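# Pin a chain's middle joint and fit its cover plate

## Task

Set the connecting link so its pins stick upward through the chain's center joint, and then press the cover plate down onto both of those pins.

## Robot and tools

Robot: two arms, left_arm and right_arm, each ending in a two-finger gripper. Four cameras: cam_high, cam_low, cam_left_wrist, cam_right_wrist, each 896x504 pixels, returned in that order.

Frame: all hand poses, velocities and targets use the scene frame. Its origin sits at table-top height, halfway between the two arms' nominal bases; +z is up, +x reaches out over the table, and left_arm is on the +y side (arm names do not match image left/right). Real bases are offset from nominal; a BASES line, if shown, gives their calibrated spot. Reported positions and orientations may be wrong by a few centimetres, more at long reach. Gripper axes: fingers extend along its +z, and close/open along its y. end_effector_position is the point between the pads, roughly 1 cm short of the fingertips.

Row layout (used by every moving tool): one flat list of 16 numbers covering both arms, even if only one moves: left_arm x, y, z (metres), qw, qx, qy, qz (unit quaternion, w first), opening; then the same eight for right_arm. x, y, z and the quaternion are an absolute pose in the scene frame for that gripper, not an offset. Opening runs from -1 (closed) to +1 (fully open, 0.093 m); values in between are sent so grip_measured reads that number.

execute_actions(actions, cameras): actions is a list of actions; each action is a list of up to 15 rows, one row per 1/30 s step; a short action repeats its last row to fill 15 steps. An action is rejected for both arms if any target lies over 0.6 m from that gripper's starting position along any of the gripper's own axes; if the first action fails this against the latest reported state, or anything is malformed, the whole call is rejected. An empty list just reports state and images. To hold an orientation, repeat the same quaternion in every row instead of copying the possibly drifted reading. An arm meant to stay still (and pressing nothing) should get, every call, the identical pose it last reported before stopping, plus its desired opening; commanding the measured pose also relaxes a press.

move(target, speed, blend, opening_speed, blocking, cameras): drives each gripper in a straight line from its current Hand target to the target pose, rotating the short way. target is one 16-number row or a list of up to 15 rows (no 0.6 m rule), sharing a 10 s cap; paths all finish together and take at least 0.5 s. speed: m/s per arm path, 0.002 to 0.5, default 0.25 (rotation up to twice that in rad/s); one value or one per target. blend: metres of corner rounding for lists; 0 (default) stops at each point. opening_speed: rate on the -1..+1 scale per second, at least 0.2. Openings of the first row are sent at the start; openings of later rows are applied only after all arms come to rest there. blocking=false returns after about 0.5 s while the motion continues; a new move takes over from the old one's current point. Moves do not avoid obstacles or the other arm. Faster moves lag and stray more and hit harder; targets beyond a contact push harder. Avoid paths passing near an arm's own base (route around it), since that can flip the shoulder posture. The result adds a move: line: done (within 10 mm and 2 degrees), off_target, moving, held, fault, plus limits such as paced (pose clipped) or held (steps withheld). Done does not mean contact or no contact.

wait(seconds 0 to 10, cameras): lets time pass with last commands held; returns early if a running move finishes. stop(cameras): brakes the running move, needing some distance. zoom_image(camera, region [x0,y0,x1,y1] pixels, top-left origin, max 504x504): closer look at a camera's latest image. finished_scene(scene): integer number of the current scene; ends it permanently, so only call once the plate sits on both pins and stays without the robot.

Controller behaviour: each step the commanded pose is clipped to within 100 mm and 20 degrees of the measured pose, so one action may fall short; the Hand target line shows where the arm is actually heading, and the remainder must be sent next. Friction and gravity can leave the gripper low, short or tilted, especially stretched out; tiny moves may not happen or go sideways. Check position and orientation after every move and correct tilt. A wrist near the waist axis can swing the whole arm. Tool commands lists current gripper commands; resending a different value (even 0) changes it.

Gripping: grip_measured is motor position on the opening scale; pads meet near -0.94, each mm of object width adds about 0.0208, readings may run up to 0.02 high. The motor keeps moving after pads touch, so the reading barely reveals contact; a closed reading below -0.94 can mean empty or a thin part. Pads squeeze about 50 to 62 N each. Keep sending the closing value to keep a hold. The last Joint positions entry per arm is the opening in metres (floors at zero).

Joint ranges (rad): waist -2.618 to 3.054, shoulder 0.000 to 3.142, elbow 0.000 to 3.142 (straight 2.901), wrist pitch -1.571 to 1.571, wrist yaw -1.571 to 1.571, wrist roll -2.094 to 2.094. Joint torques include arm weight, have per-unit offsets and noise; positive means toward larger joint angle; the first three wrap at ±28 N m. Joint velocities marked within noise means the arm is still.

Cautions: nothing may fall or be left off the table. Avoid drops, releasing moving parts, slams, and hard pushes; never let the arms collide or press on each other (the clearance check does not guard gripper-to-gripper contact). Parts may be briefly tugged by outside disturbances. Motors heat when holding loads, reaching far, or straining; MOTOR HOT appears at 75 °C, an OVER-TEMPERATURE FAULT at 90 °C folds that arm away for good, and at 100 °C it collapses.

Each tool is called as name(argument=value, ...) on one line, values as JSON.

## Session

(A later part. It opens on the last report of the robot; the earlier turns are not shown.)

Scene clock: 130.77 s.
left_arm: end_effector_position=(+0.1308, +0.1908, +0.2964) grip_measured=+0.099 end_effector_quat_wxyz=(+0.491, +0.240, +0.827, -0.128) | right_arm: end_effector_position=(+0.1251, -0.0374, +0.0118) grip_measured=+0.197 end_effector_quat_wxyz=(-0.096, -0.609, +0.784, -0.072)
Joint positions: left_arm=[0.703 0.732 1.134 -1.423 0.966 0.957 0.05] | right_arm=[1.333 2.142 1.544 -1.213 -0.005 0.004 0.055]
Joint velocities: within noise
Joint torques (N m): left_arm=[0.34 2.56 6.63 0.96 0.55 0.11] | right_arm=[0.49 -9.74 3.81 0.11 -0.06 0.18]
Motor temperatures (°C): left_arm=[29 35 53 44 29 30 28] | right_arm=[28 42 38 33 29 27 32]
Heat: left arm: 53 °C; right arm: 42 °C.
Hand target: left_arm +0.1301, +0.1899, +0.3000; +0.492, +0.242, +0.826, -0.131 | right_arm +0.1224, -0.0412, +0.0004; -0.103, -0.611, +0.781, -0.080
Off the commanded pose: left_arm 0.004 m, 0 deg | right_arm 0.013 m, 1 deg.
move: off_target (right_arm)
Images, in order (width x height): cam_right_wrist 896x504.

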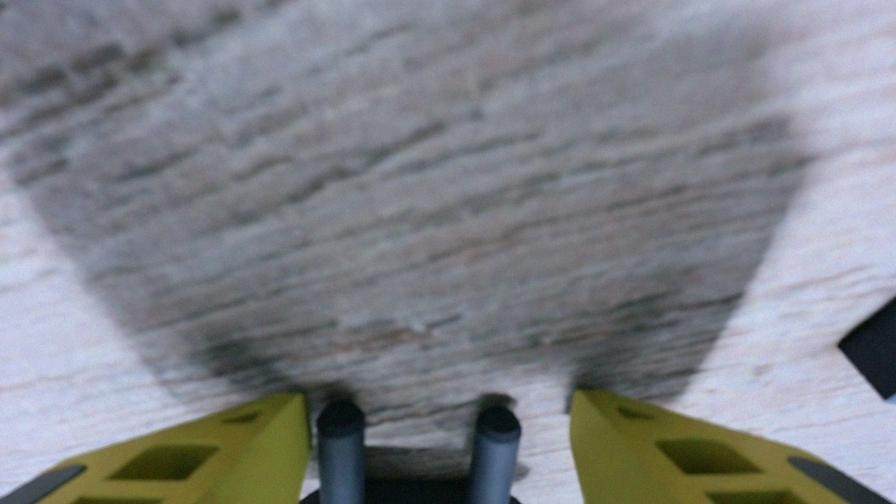

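move(target=[[0.13,0.19,0.30,0.4924,0.2418,0.8260,-0.1313,0.1,0.1225,-0.041,0.003,-0.1028,-0.6104,0.7812,-0.0803,-0.4]], opening_speed=0.3, cameras=["cam_right_wrist"])

Scene clock: 133.33 s.
left_arm: end_effector_position=(+0.1308, +0.1908, +0.2964) grip_measured=+0.099 end_effector_quat_wxyz=(+0.491, +0.240, +0.827, -0.128) | right_arm: end_effector_position=(+0.1240, -0.0370, +0.0117) grip_measured=-0.216 end_effector_quat_wxyz=(-0.097, -0.609, +0.784, -0.070)
Joint positions: left_arm=[0.703 0.732 1.134 -1.423 0.966 0.957 0.05] | right_arm=[1.335 2.142 1.544 -1.212 -0.009 0.004 0.035]
Joint velocities: within noise
Joint torques (N m): left_arm=[0.32 2.56 6.61 0.95 0.55 0.11] | right_arm=[0.36 -10.17 4.31 0.02 -0.03 0.17]
Motor temperatures (°C): left_arm=[29 35 53 43 29 30 28] | right_arm=[28 42 38 33 29 27 32]
Heat: left arm: 53 °C; right arm: 42 °C.
Hand target: left_arm +0.1301, +0.1899, +0.3000; +0.492, +0.242, +0.826, -0.131 | right_arm +0.1225, -0.0412, +0.0032; -0.103, -0.610, +0.781, -0.080
Off the commanded pose: left_arm 0.004 m, 0 deg | right_arm 0.010 m, 1 deg.
move: done
Images, in order (width x height): cam_right_wrist 896x504.

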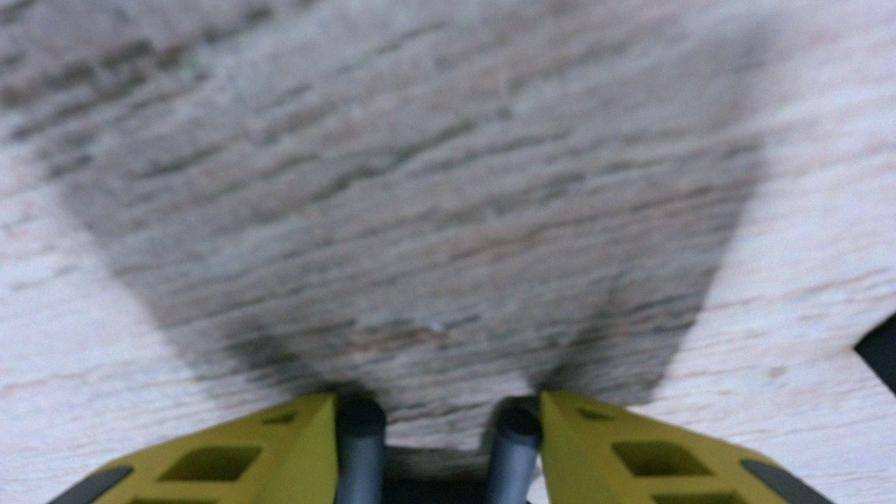

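move(target=[[0.13,0.19,0.30,0.4924,0.2418,0.8260,-0.1313,0.1,0.1225,-0.041,0.05,-0.1028,-0.6104,0.7812,-0.0803,-0.4],[0.13,0.19,0.30,0.4924,0.2418,0.8260,-0.1313,0.1,0.12,-0.06,0.12,0.2039,-0.5947,0.7611,0.1593,-0.4],[0.13,0.19,0.30,0.4924,0.2418,0.8260,-0.1313,0.1,0.12,-0.07,0.12,0.4407,-0.5104,0.6533,0.3443,-0.4]], speed=[0.06,0.2,0.3], blend=[0.0,0.01,0])

Scene clock: 138.93 s.
left_arm: end_effector_position=(+0.1308, +0.1908, +0.2964) grip_measured=+0.099 end_effector_quat_wxyz=(+0.491, +0.240, +0.827, -0.128) | right_arm: end_effector_position=(+0.1187, -0.0697, +0.1218) grip_measured=-0.216 end_effector_quat_wxyz=(+0.438, -0.510, +0.656, +0.344)
Joint positions: left_arm=[0.703 0.732 1.134 -1.423 0.966 0.957 0.05] | right_arm=[1.327 0.897 0.224 0.284 -0.007 0.003 0.035]
Joint velocities: within noise
Joint torques (N m): left_arm=[0.31 2.58 6.63 0.96 0.55 0.11] | right_arm=[-0.64 -0.9 6.46 2.26 -0.16 0.08]
Motor temperatures (°C): left_arm=[29 35 52 43 29 30 28] | right_arm=[28 42 38 33 29 27 32]
Heat: left arm: 52 °C; right arm: 42 °C.
Hand target: left_arm +0.1301, +0.1899, +0.3000; +0.492, +0.242, +0.826, -0.131 | right_arm +0.1200, -0.0701, +0.1200; +0.441, -0.510, +0.653, +0.344
Off the commanded pose: left_arm 0.004 m, 0 deg | right_arm 0.002 m, 0 deg.
move: done

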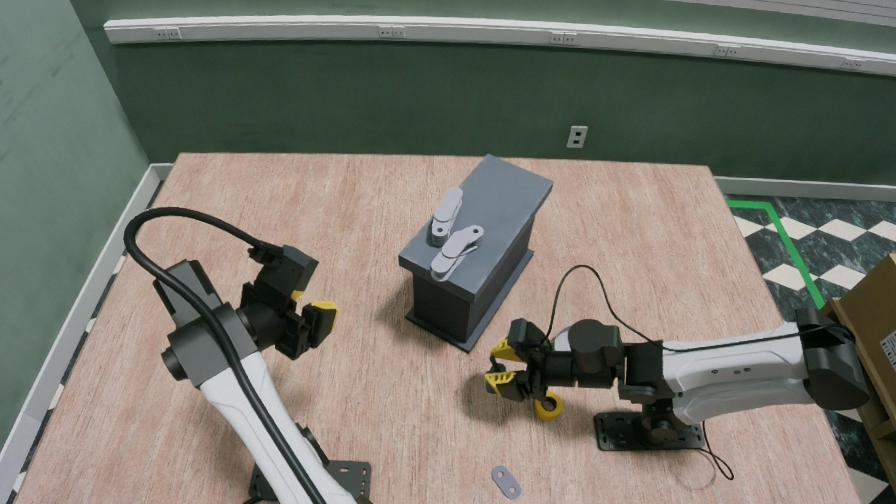

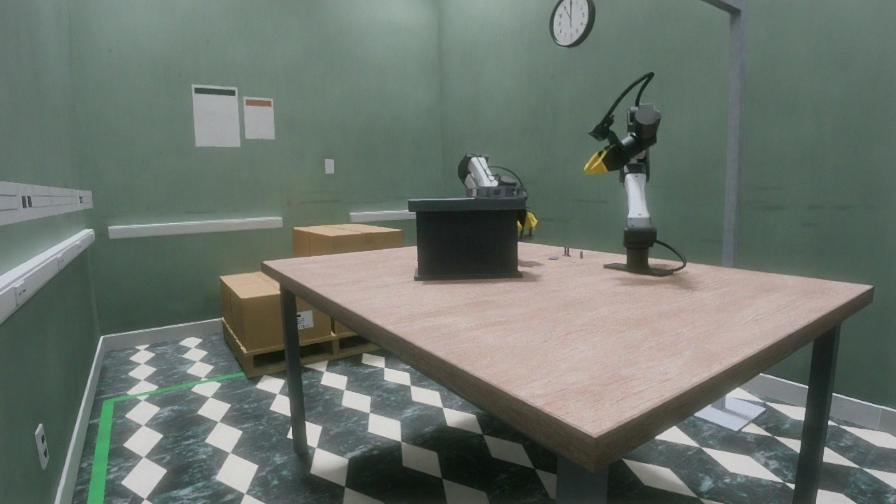

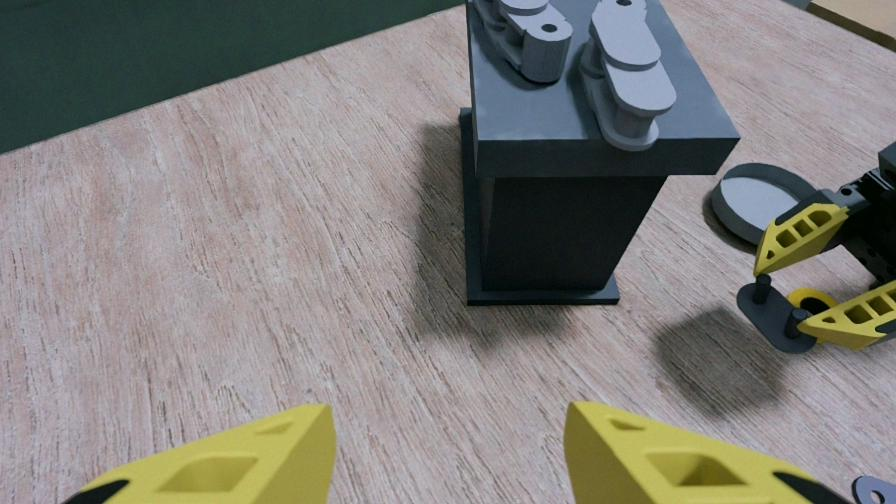

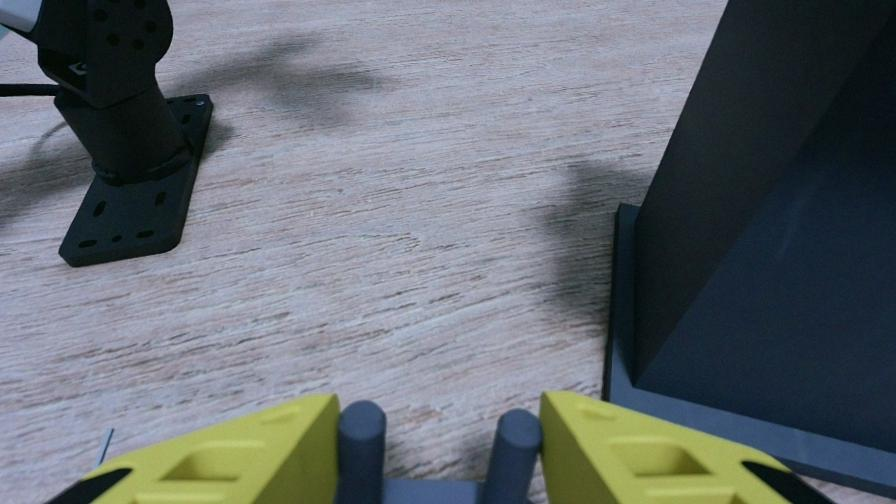

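move(target=[[0.13,0.19,0.30,0.4924,0.2418,0.8260,-0.1313,0.1,0.115,-0.040,0.060,0.4520,-0.5043,0.6455,0.3532,-0.4]], speed=0.12, cameras=["cam_left_wrist","cam_right_wrist"])

Scene clock: 141.33 s.
left_arm: end_effector_position=(+0.1308, +0.1908, +0.2964) grip_measured=+0.099 end_effector_quat_wxyz=(+0.491, +0.240, +0.827, -0.128) | right_arm: end_effector_position=(+0.1165, -0.0387, +0.0613) grip_measured=-0.216 end_effector_quat_wxyz=(+0.451, -0.507, +0.645, +0.351)
Joint positions: left_arm=[0.703 0.732 1.134 -1.423 0.966 0.957 0.05] | right_arm=[1.381 1.542 0.131 1.058 0.042 0.01 0.035]
Joint velocities: within noise
Joint torques (N m): left_arm=[0.31 2.56 6.63 0.96 0.55 0.11] | right_arm=[0.54 -3.41 3.7 2.26 -0.02 0.25]
Motor temperatures (°C): left_arm=[29 35 52 42 29 30 28] | right_arm=[28 42 38 34 29 27 33]
Heat: left arm: 52 °C; right arm: 42 °C.
Hand target: left_arm +0.1301, +0.1899, +0.3000; +0.492, +0.242, +0.826, -0.131 | right_arm +0.1150, -0.0401, +0.0600; +0.452, -0.504, +0.646, +0.353
Off the commanded pose: left_arm 0.004 m, 0 deg | right_arm 0.002 m, 0 deg.
move: done
Images, in order (width x height): cam_left_wrist 896x504, cam_right_wrist 896x504.

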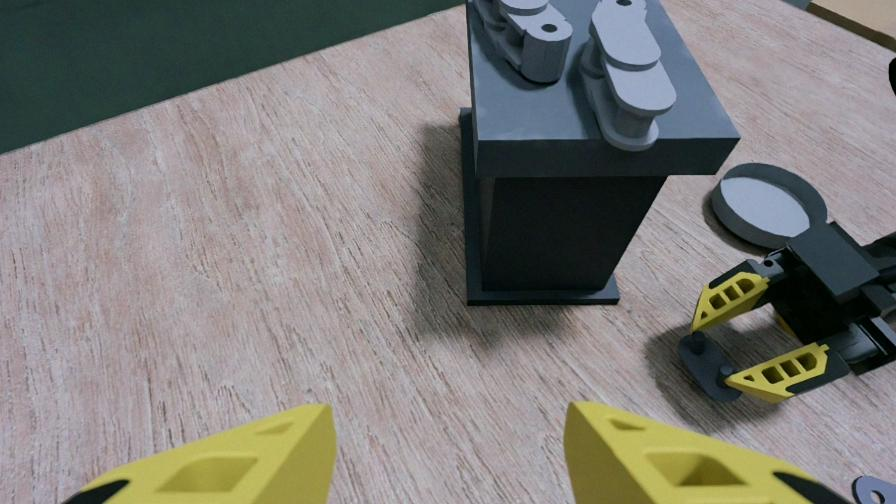

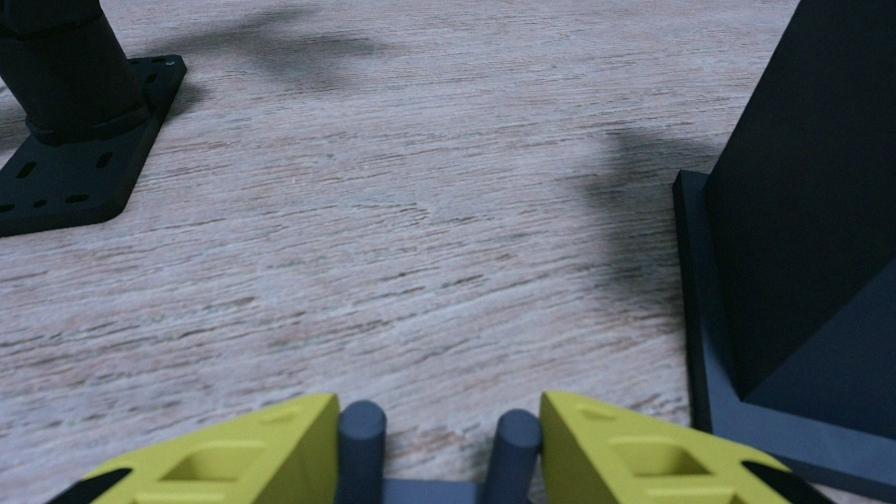

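move(target=[[0.13,0.19,0.30,0.4924,0.2418,0.8260,-0.1313,0.1,0.115,-0.038,0.042,0.4520,-0.5043,0.6455,0.3532,-0.4]], speed=0.05, cameras=["cam_left_wrist","cam_right_wrist"])

zoom_image(camera="cam_left_wrist", region=[620, 180, 896, 440])

Scene clock: 142.67 s.
left_arm: end_effector_position=(+0.1308, +0.1908, +0.2964) grip_measured=+0.099 end_effector_quat_wxyz=(+0.491, +0.240, +0.827, -0.128) | right_arm: end_effector_position=(+0.1175, -0.0360, +0.0441) grip_measured=-0.216 end_effector_quat_wxyz=(+0.454, -0.506, +0.644, +0.352)
Joint positions: left_arm=[0.703 0.732 1.134 -1.423 0.966 0.957 0.05] | right_arm=[1.381 1.733 0.124 1.261 0.045 0.01 0.035]
Joint velocities: within noise
Joint torques (N m): left_arm=[0.32 2.56 6.64 0.95 0.55 0.11] | right_arm=[0.72 -4.05 2.52 2.24 -0.02 0.25]
Motor temperatures (°C): left_arm=[29 35 52 42 29 30 28] | right_arm=[28 42 38 35 29 27 33]
Heat: left arm: 52 °C; right arm: 42 °C.
Hand target: left_arm +0.1301, +0.1899, +0.3000; +0.492, +0.242, +0.826, -0.131 | right_arm +0.1151, -0.0380, +0.0422; +0.452, -0.504, +0.646, +0.353
Off the commanded pose: left_arm 0.004 m, 0 deg | right_arm 0.004 m, 0 deg.
move: done
Images, in order (width x height): cam_left_wrist 896x504, cam_right_wrist 896x504.

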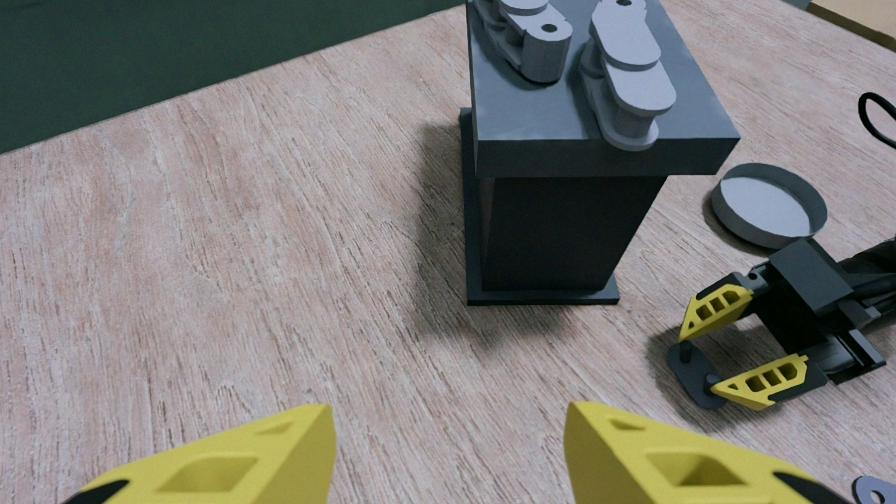

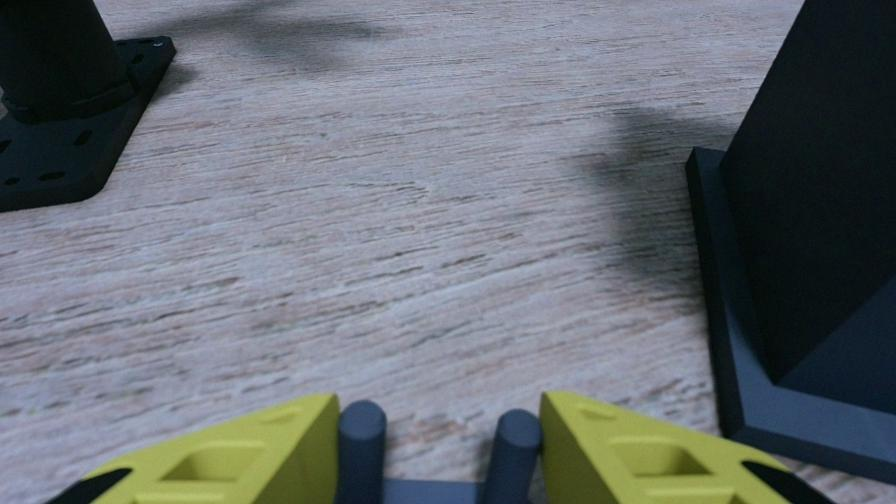

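Scaled by 1.826 from the camera's 896x504 image, which has a finer 1280x720 frame.

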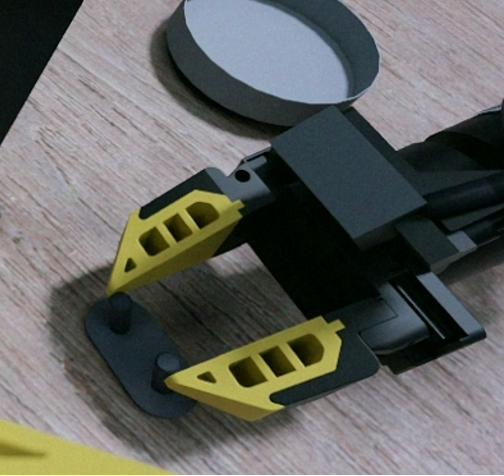

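move(target=[[0.13,0.19,0.30,0.4924,0.2418,0.8260,-0.1313,0.1,0.115,-0.038,0.031,0.4520,-0.5043,0.6455,0.3532,-0.4]], speed=0.04, cameras=["cam_left_wrist","cam_right_wrist"])

zoom_image(camera="cam_left_wrist", region=[620, 180, 896, 440])

Scene clock: 144.07 s.
left_arm: end_effector_position=(+0.1308, +0.1908, +0.2964) grip_measured=+0.099 end_effector_quat_wxyz=(+0.491, +0.240, +0.827, -0.128) | right_arm: end_effector_position=(+0.1183, -0.0330, +0.0429) grip_measured=-0.216 end_effector_quat_wxyz=(+0.467, -0.498, +0.635, +0.362)
Joint positions: left_arm=[0.703 0.732 1.134 -1.423 0.966 0.957 0.05] | right_arm=[1.381 1.847 0.12 1.42 0.046 0.01 0.035]
Joint velocities: within noise
Joint torques (N m): left_arm=[0.32 2.55 6.63 0.96 0.55 0.11] | right_arm=[0.7 -3.93 1.87 1.94 -0.03 0.25]
Motor temperatures (°C): left_arm=[29 35 52 42 29 30 28] | right_arm=[28 42 38 35 29 27 33]
Heat: left arm: 52 °C; right arm: 42 °C.
Hand target: left_arm +0.1301, +0.1899, +0.3000; +0.492, +0.242, +0.826, -0.131 | right_arm +0.1151, -0.0383, +0.0313; +0.452, -0.504, +0.645, +0.353
Off the commanded pose: left_arm 0.004 m, 0 deg | right_arm 0.013 m, 2 deg.
move: off_target (right_arm)
Images, in order (width x height): cam_left_wrist 896x504, cam_right_wrist 896x504.

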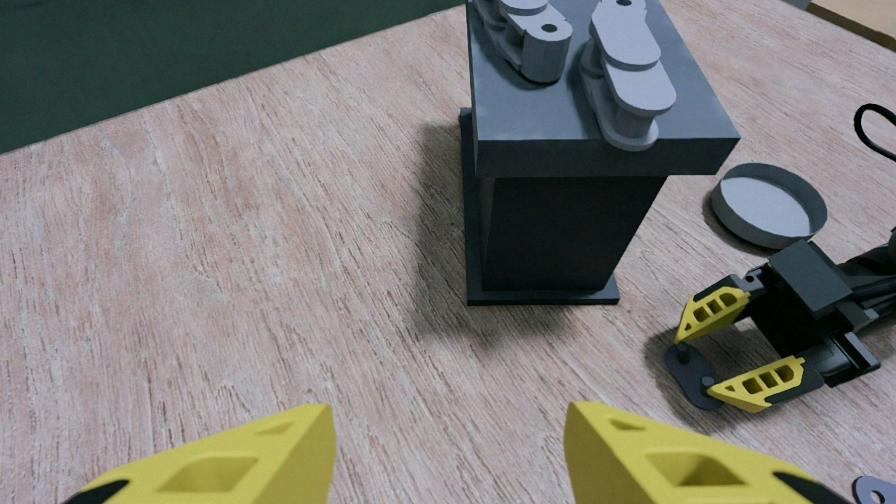

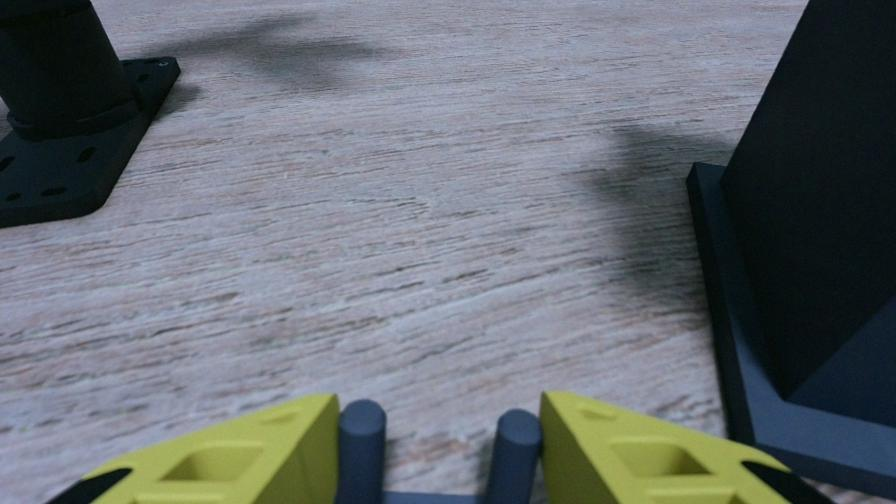

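Scaled by 1.826 from the camera's 896x504 image, which has a finer 1280x720 frame.

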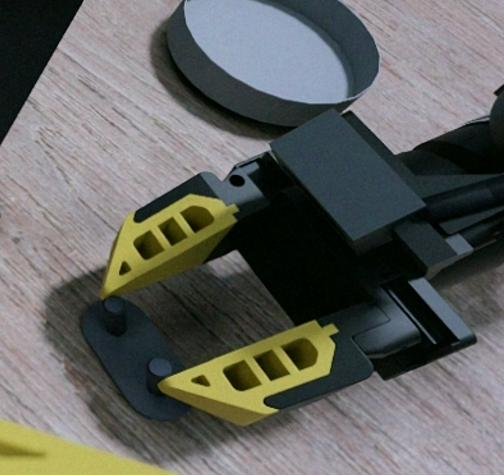

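move(target=[[0.13,0.19,0.30,0.4924,0.2418,0.8260,-0.1313,0.1,0.115,-0.040,0.048,0.4950,-0.4783,0.6120,0.3868,-0.4],[0.13,0.19,0.30,0.4924,0.2418,0.8260,-0.1313,0.1,0.115,-0.040,0.040,0.5100,-0.4690,0.6002,0.3985,-0.4]], speed=0.05, cameras=["cam_left_wrist","cam_right_wrist"])

zoom_image(camera="cam_left_wrist", region=[620, 180, 896, 440])

Scene clock: 146.80 s.
left_arm: end_effector_position=(+0.1308, +0.1908, +0.2964) grip_measured=+0.099 end_effector_quat_wxyz=(+0.491, +0.240, +0.827, -0.128) | right_arm: end_effector_position=(+0.1171, -0.0391, +0.0431) grip_measured=-0.216 end_effector_quat_wxyz=(+0.476, -0.492, +0.629, +0.370)
Joint positions: left_arm=[0.703 0.732 1.134 -1.423 0.966 0.957 0.05] | right_arm=[1.381 1.918 0.087 1.552 0.046 0.01 0.035]
Joint velocities: within noise
Joint torques (N m): left_arm=[0.32 2.56 6.61 0.96 0.56 0.11] | right_arm=[0.72 -4.68 1.92 2.14 -0.01 0.22]
Motor temperatures (°C): left_arm=[29 35 52 42 29 30 28] | right_arm=[28 41 37 36 29 27 33]
Heat: left arm: 52 °C; right arm: 41 °C.
Hand target: left_arm +0.1301, +0.1899, +0.3000; +0.492, +0.242, +0.826, -0.131 | right_arm +0.1151, -0.0398, +0.0405; +0.473, -0.493, +0.631, +0.369
Off the commanded pose: left_arm 0.004 m, 0 deg | right_arm 0.004 m, 7 deg.
joint sent to its limit (right arm) — joint 4 (wrist pitch), upper limit. The joint targets are off in orientation, not in position.
move: off_target (right_arm)
Images, in order (width x height): cam_left_wrist 896x504, cam_right_wrist 896x504.

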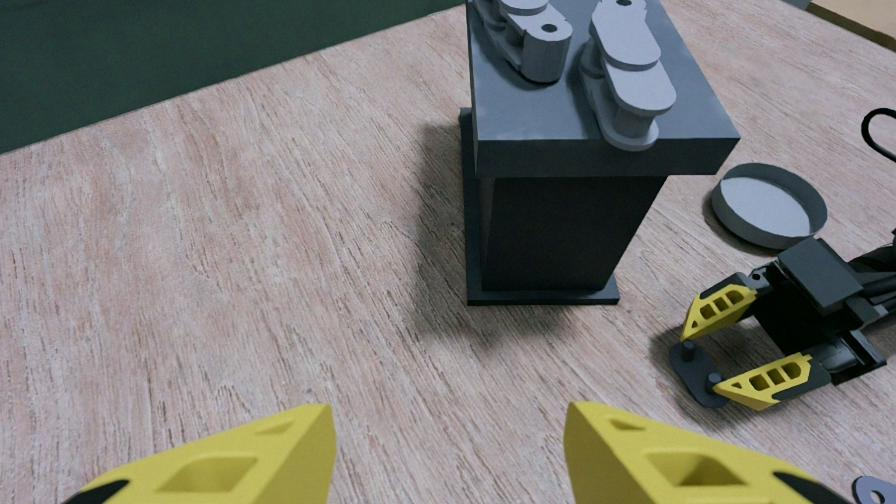

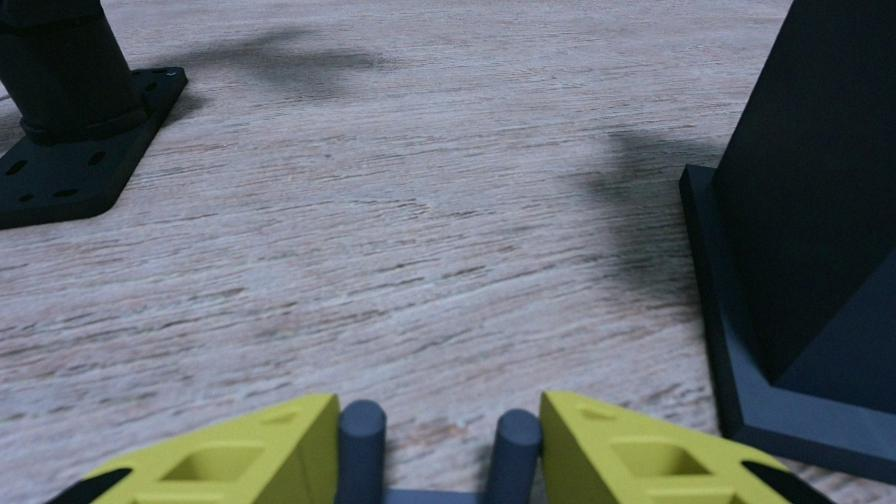

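Scaled by 1.826 from the camera's 896x504 image, which has a finer 1280x720 frame.

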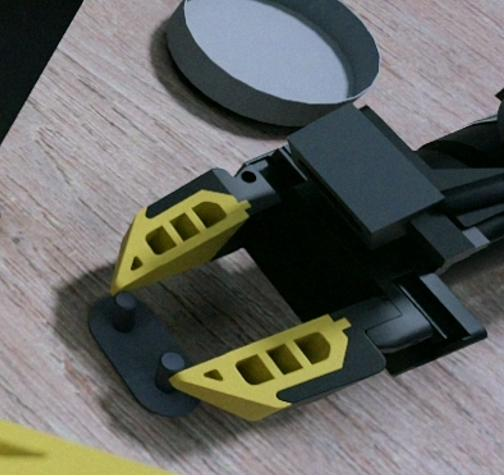

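move(target=[[0.13,0.19,0.30,0.4924,0.2418,0.8260,-0.1313,0.1,0.115,-0.038,0.036,0.4760,-0.4920,0.6290,0.3700,-0.4]], speed=0.04, cameras=["cam_left_wrist"])

zoom_image(camera="cam_left_wrist", region=[620, 180, 896, 440])

Scene clock: 147.90 s.
left_arm: end_effector_position=(+0.1308, +0.1908, +0.2964) grip_measured=+0.099 end_effector_quat_wxyz=(+0.491, +0.240, +0.827, -0.128) | right_arm: end_effector_position=(+0.1160, -0.0388, +0.0426) grip_measured=-0.216 end_effector_quat_wxyz=(+0.476, -0.492, +0.628, +0.370)
Joint positions: left_arm=[0.703 0.732 1.134 -1.423 0.966 0.957 0.05] | right_arm=[1.386 1.928 0.087 1.564 0.05 0.01 0.035]
Joint velocities: within noise
Joint torques (N m): left_arm=[0.32 2.55 6.63 0.95 0.55 0.11] | right_arm=[0.43 -3.7 2.74 2.03 0.03 0.21]
Motor temperatures (°C): left_arm=[29 35 52 42 29 30 28] | right_arm=[28 41 37 36 29 27 33]
Heat: left arm: 52 °C; right arm: 41 °C.
Hand target: left_arm +0.1301, +0.1899, +0.3000; +0.492, +0.242, +0.826, -0.131 | right_arm +0.1150, -0.0380, +0.0364; +0.470, -0.495, +0.633, +0.366
Off the commanded pose: left_arm 0.004 m, 0 deg | right_arm 0.007 m, 0 deg.
joint read past its limit (right arm) — joint 4 (wrist pitch), upper limit.
joint sent to its limit (right arm) — joint 4 (wrist pitch), upper limit. The joint targets still meet the commanded pose.
move: done
Images, in order (width x height): cam_left_wrist 896x504.

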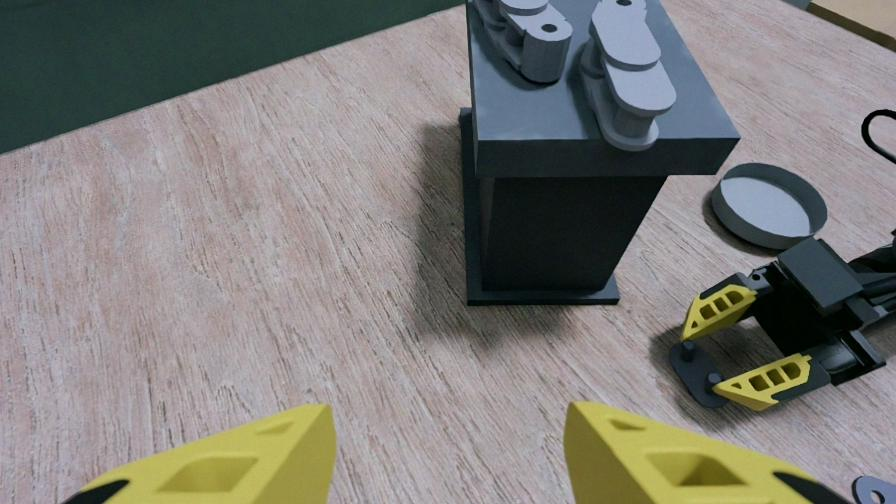

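Scaled by 1.826 from the camera's 896x504 image, which has a finer 1280x720 frame.

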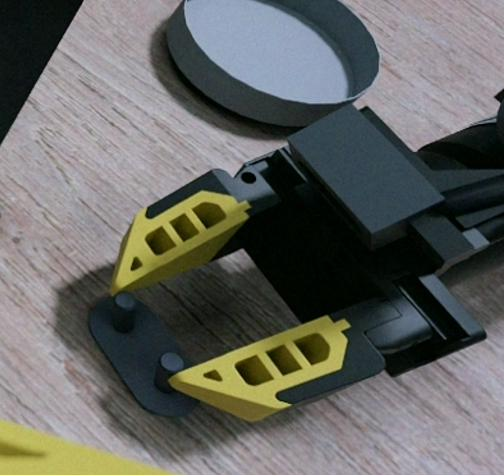

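move(target=[[0.13,0.19,0.30,0.4924,0.2418,0.8260,-0.1313,0.1,0.115,-0.038,0.038,0.4760,-0.4920,0.6290,0.3700,0.2]], opening_speed=0.2, cameras=["cam_left_wrist","cam_right_wrist"])

zoom_image(camera="cam_left_wrist", region=[620, 180, 896, 440])

Scene clock: 151.43 s.
left_arm: end_effector_position=(+0.1308, +0.1908, +0.2964) grip_measured=+0.099 end_effector_quat_wxyz=(+0.491, +0.240, +0.827, -0.128) | right_arm: end_effector_position=(+0.1159, -0.0388, +0.0426) grip_measured=+0.197 end_effector_quat_wxyz=(+0.476, -0.492, +0.628, +0.370)
Joint positions: left_arm=[0.703 0.732 1.134 -1.423 0.966 0.957 0.05] | right_arm=[1.387 1.928 0.087 1.564 0.052 0.01 0.055]
Joint velocities: within noise
Joint torques (N m): left_arm=[0.32 2.54 6.63 0.95 0.55 0.11] | right_arm=[0.46 -4.42 2.61 2.04 -0.03 0.21]
Motor temperatures (°C): left_arm=[29 35 52 42 29 30 28] | right_arm=[28 41 37 36 29 27 33]
Heat: left arm: 52 °C; right arm: 41 °C.
Hand target: left_arm +0.1301, +0.1899, +0.3000; +0.492, +0.242, +0.826, -0.131 | right_arm +0.1150, -0.0379, +0.0383; +0.472, -0.494, +0.631, +0.367
Off the commanded pose: left_arm 0.004 m, 0 deg | right_arm 0.005 m, 0 deg.
joint read past its limit (right arm) — joint 4 (wrist pitch), upper limit.
joint sent to its limit (right arm) — joint 4 (wrist pitch), upper limit. The joint targets still meet the commanded pose.
move: done
Images, in order (width x height): cam_left_wrist 896x504, cam_right_wrist 896x504.

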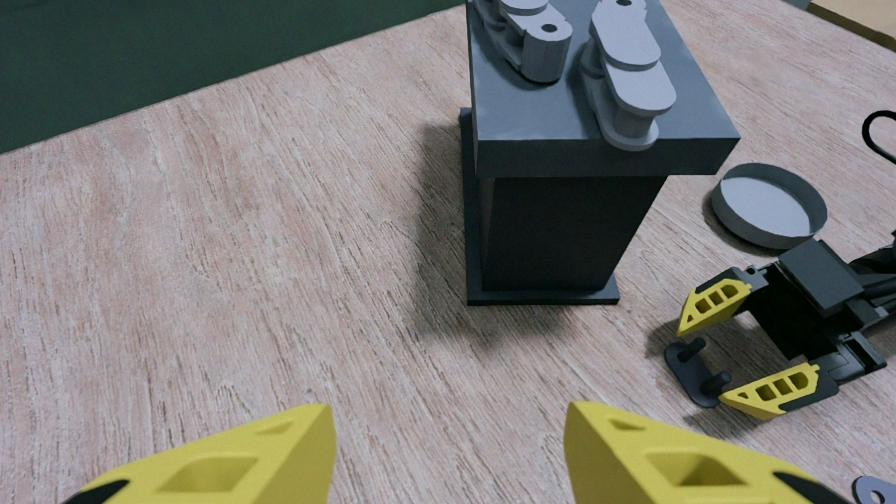

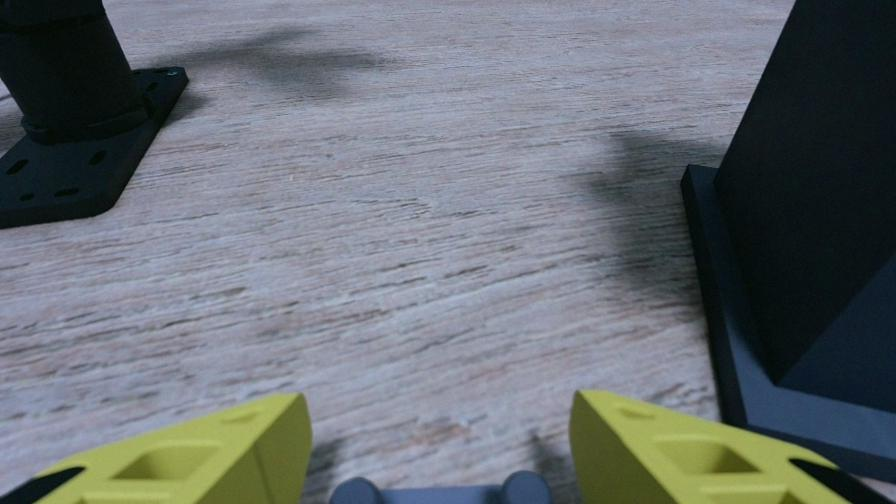

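Scaled by 1.826 from the camera's 896x504 image, which has a finer 1280x720 frame.

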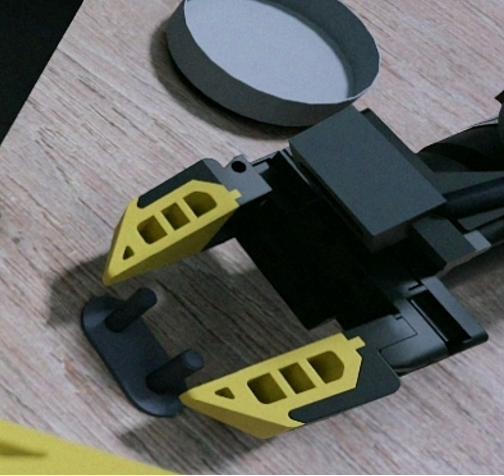

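move(target=[[0.13,0.19,0.30,0.4924,0.2418,0.8260,-0.1313,0.1,0.114,-0.045,0.052,0.4760,-0.4920,0.6290,0.3700,0.2],[0.13,0.19,0.30,0.4924,0.2418,0.8260,-0.1313,0.1,0.095,-0.10,0.12,0.3146,-0.5610,0.7246,0.2482,0.2]], speed=[0.05,0.15], cameras=["cam_high","cam_left_wrist","cam_right_wrist"])

zoom_image(camera="cam_right_wrist", region=[300, 150, 600, 350])

Scene clock: 155.57 s.
left_arm: end_effector_position=(+0.1308, +0.1908, +0.2964) grip_measured=+0.099 end_effector_quat_wxyz=(+0.491, +0.240, +0.827, -0.128) | right_arm: end_effector_position=(+0.0959, -0.1024, +0.1122) grip_measured=+0.197 end_effector_quat_wxyz=(+0.312, -0.563, +0.725, +0.245)
Joint positions: left_arm=[0.703 0.732 1.134 -1.423 0.966 0.957 0.05] | right_arm=[1.423 0.847 0.475 -0.385 0.064 0.065 0.055]
Joint velocities: within noise
Joint torques (N m): left_arm=[0.32 2.56 6.6 0.96 0.55 0.11] | right_arm=[0.59 -1.28 9.76 1.62 -0.01 0.27]
Motor temperatures (°C): left_arm=[29 35 52 41 29 30 28] | right_arm=[28 40 37 37 29 27 33]
Heat: left arm: 52 °C; right arm: 40 °C.
Hand target: left_arm +0.1301, +0.1899, +0.3000; +0.492, +0.242, +0.826, -0.131 | right_arm +0.0951, -0.1000, +0.1199; +0.315, -0.561, +0.724, +0.248
Off the commanded pose: left_arm 0.004 m, 0 deg | right_arm 0.008 m, 1 deg.
move: done
Images, in order (width x height): cam_high 896x504, cam_left_wrist 896x504, cam_right_wrist 896x504.

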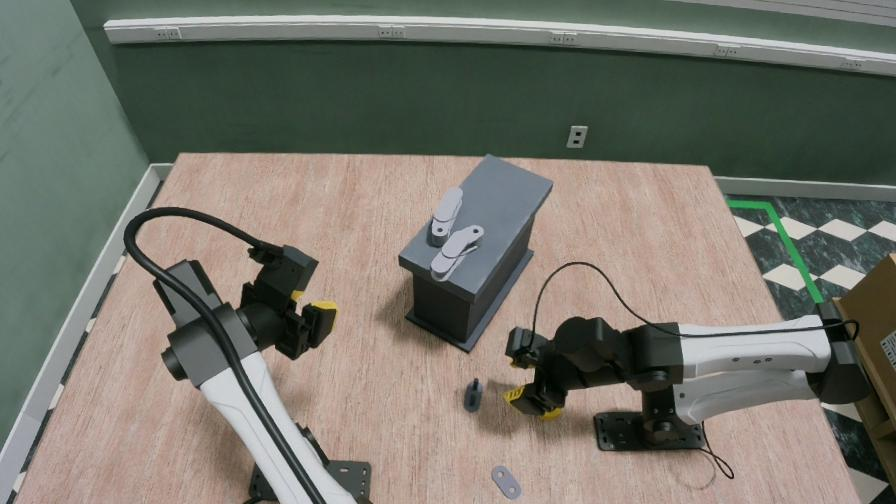

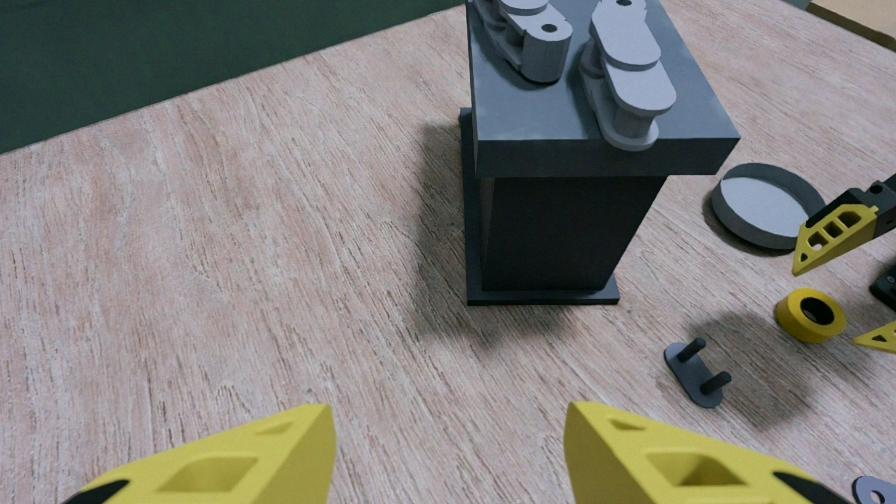

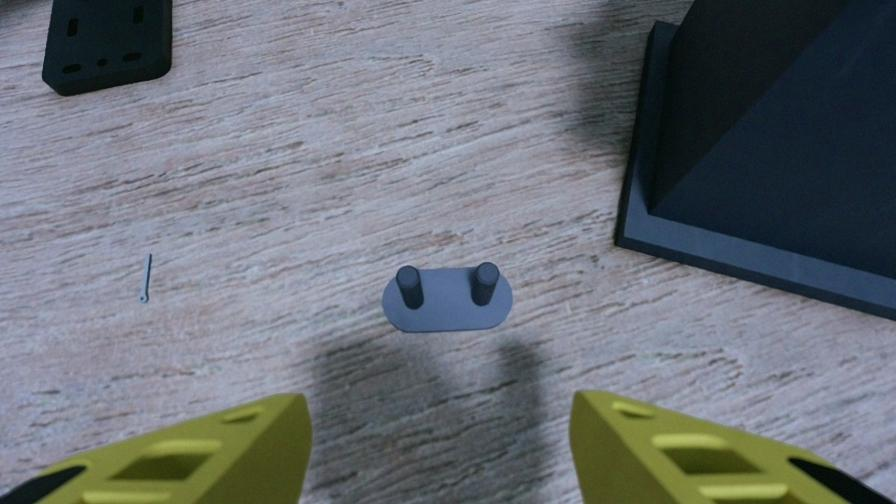

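Scaled by 1.680 from the camera's 896x504 image, which has a finer 1280x720 frame.

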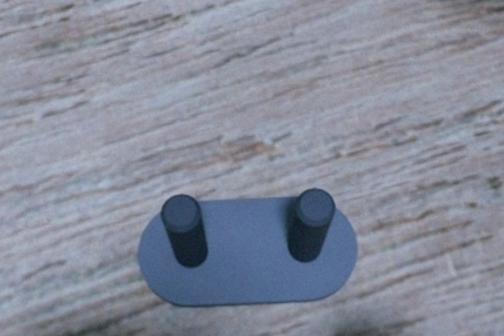

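move(target=[[0.17,0.12,0.33,0.3485,0.2179,0.9078,-0.0837,0.2,0.10,-0.13,0.20,0.3146,-0.5610,0.7246,0.2482,0.2],[0.295,0.035,0.32,0.3485,0.2179,0.9078,-0.0837,0.2,0.10,-0.16,0.25,0.3146,-0.5610,0.7246,0.2482,0.2]], speed=0.2, blend=[0.02,0])

Scene clock: 162.77 s.
left_arm: end_effector_position=(+0.2912, +0.0374, +0.3154) grip_measured=+0.198 end_effector_quat_wxyz=(+0.341, +0.224, +0.909, -0.084) | right_arm: end_effector_position=(+0.1004, -0.1576, +0.2440) grip_measured=+0.197 end_effector_quat_wxyz=(+0.312, -0.560, +0.727, +0.246)
Joint positions: left_arm=[-0.503 1.514 1.774 -1.114 -0.024 -0.028 0.055] | right_arm=[1.292 0.719 0.986 -1.02 -0.029 -0.017 0.055]
Joint velocities: within noise
Joint torques (N m): left_arm=[-0.64 -4.62 7.6 1.66 -0.13 -0.19] | right_arm=[-0.61 0.32 8.54 1.63 -0.19 0.1]
Motor temperatures (°C): left_arm=[29 35 52 41 29 30 28] | right_arm=[28 40 38 36 29 27 32]
Heat: left arm: 52 °C; right arm: 40 °C.
Hand target: left_arm +0.2949, +0.0351, +0.3200; +0.349, +0.218, +0.908, -0.084 | right_arm +0.0999, -0.1599, +0.2499; +0.315, -0.561, +0.724, +0.248
Off the commanded pose: left_arm 0.006 m, 1 deg | right_arm 0.006 m, 0 deg.
move: done

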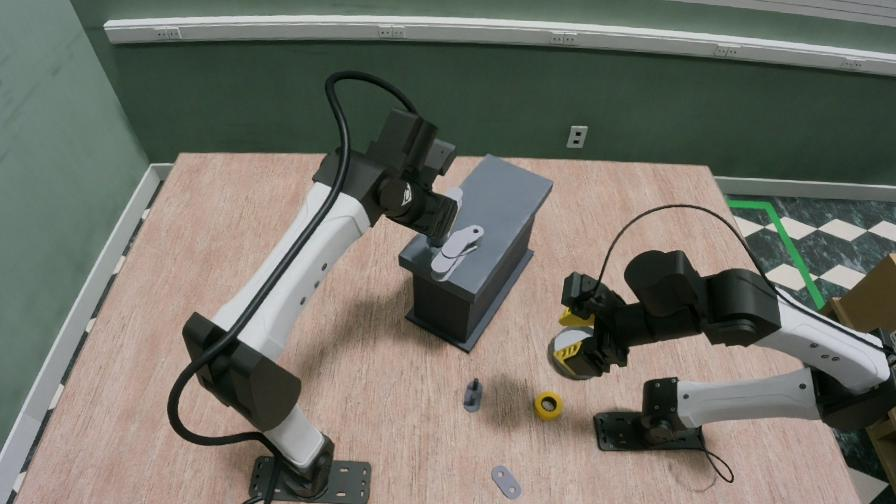

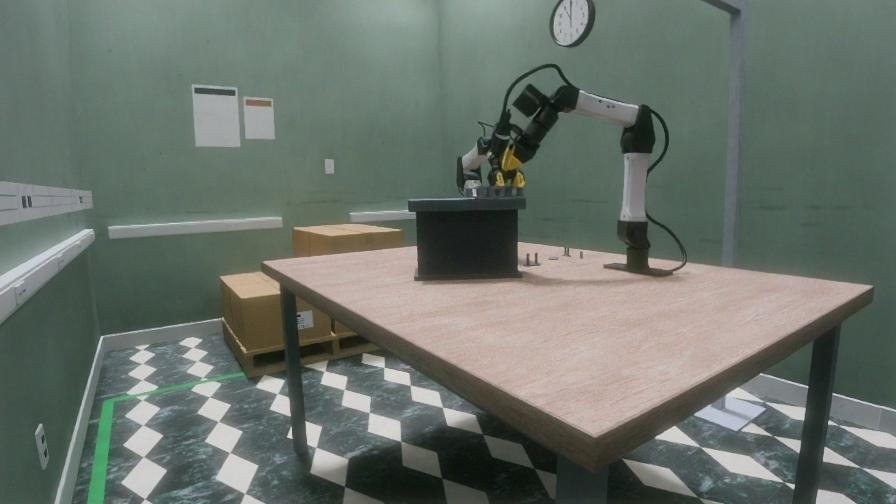

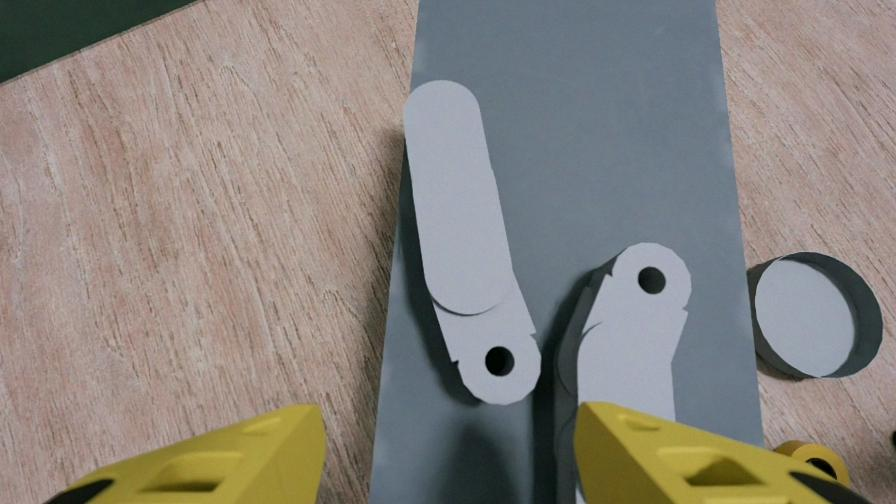

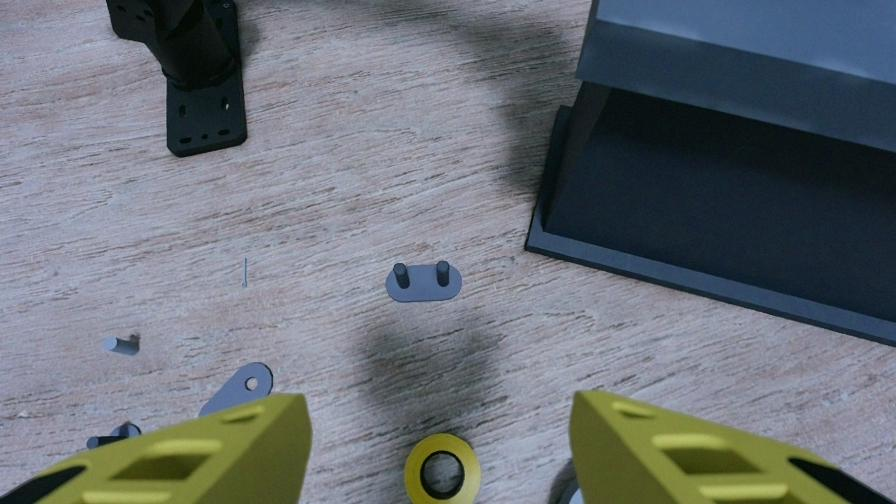

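move(target=[[0.352,0.000,0.295,0.3376,0.1510,0.9275,-0.0550,0.2,0.10,-0.16,0.25,0.3146,-0.5610,0.7246,0.2482,0.2]], speed=0.1, cameras=["cam_left_wrist","cam_right_wrist"])

Scene clock: 165.77 s.
left_arm: end_effector_position=(+0.3496, +0.0022, +0.2964) grip_measured=+0.198 end_effector_quat_wxyz=(+0.339, +0.157, +0.926, -0.059) | right_arm: end_effector_position=(+0.1002, -0.1578, +0.2438) grip_measured=+0.197 end_effector_quat_wxyz=(+0.312, -0.560, +0.727, +0.246)
Joint positions: left_arm=[-0.553 1.773 1.983 -1.091 -0.149 -0.181 0.055] | right_arm=[1.292 0.719 0.986 -1.021 -0.029 -0.017 0.055]
Joint velocities: within noise
Joint torques (N m): left_arm=[-0.68 -6.38 7.76 1.48 -0.22 -0.19] | right_arm=[-0.61 0.34 8.54 1.64 -0.18 0.07]
Motor temperatures (°C): left_arm=[29 35 52 42 29 30 28] | right_arm=[28 39 38 37 29 27 32]
Heat: left arm: 52 °C; right arm: 39 °C.
Hand target: left_arm +0.3520, +0.0001, +0.2949; +0.338, +0.151, +0.927, -0.055 | right_arm +0.0999, -0.1599, +0.2499; +0.315, -0.561, +0.724, +0.248
Off the commanded pose: left_arm 0.003 m, 1 deg | right_arm 0.007 m, 1 deg.
move: done
Images, in order (width x height): cam_left_wrist 896x504, cam_right_wrist 896x504.

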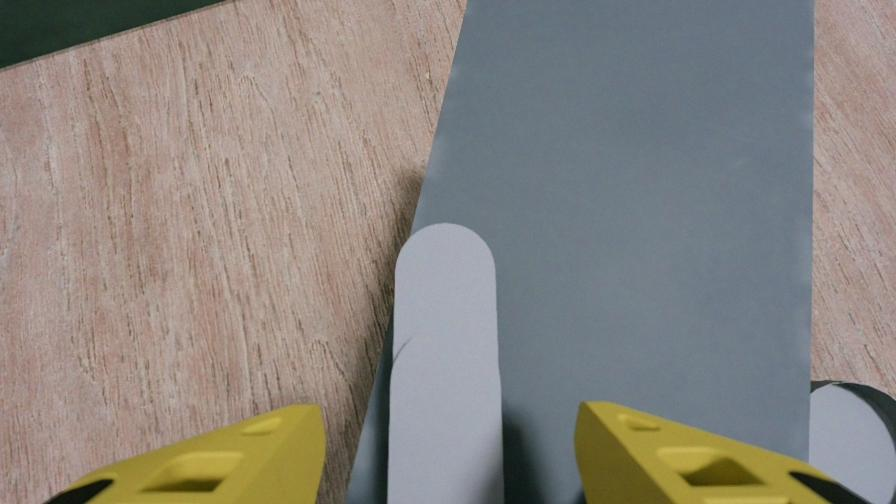

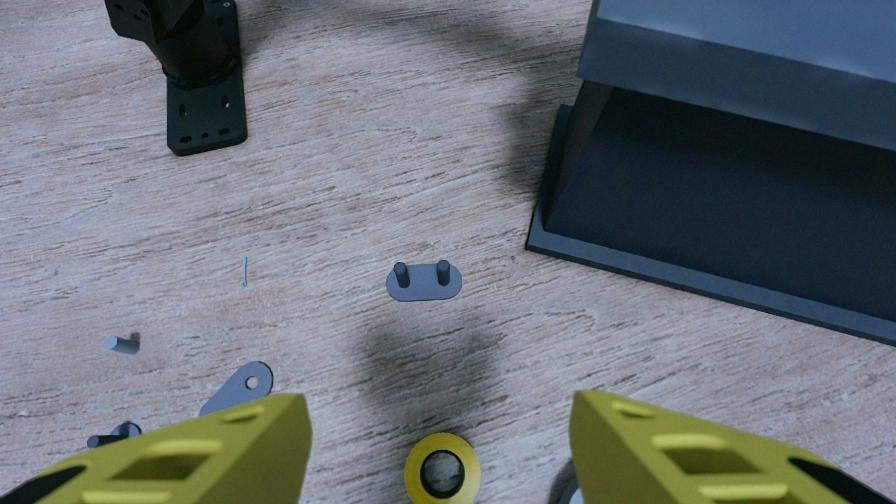

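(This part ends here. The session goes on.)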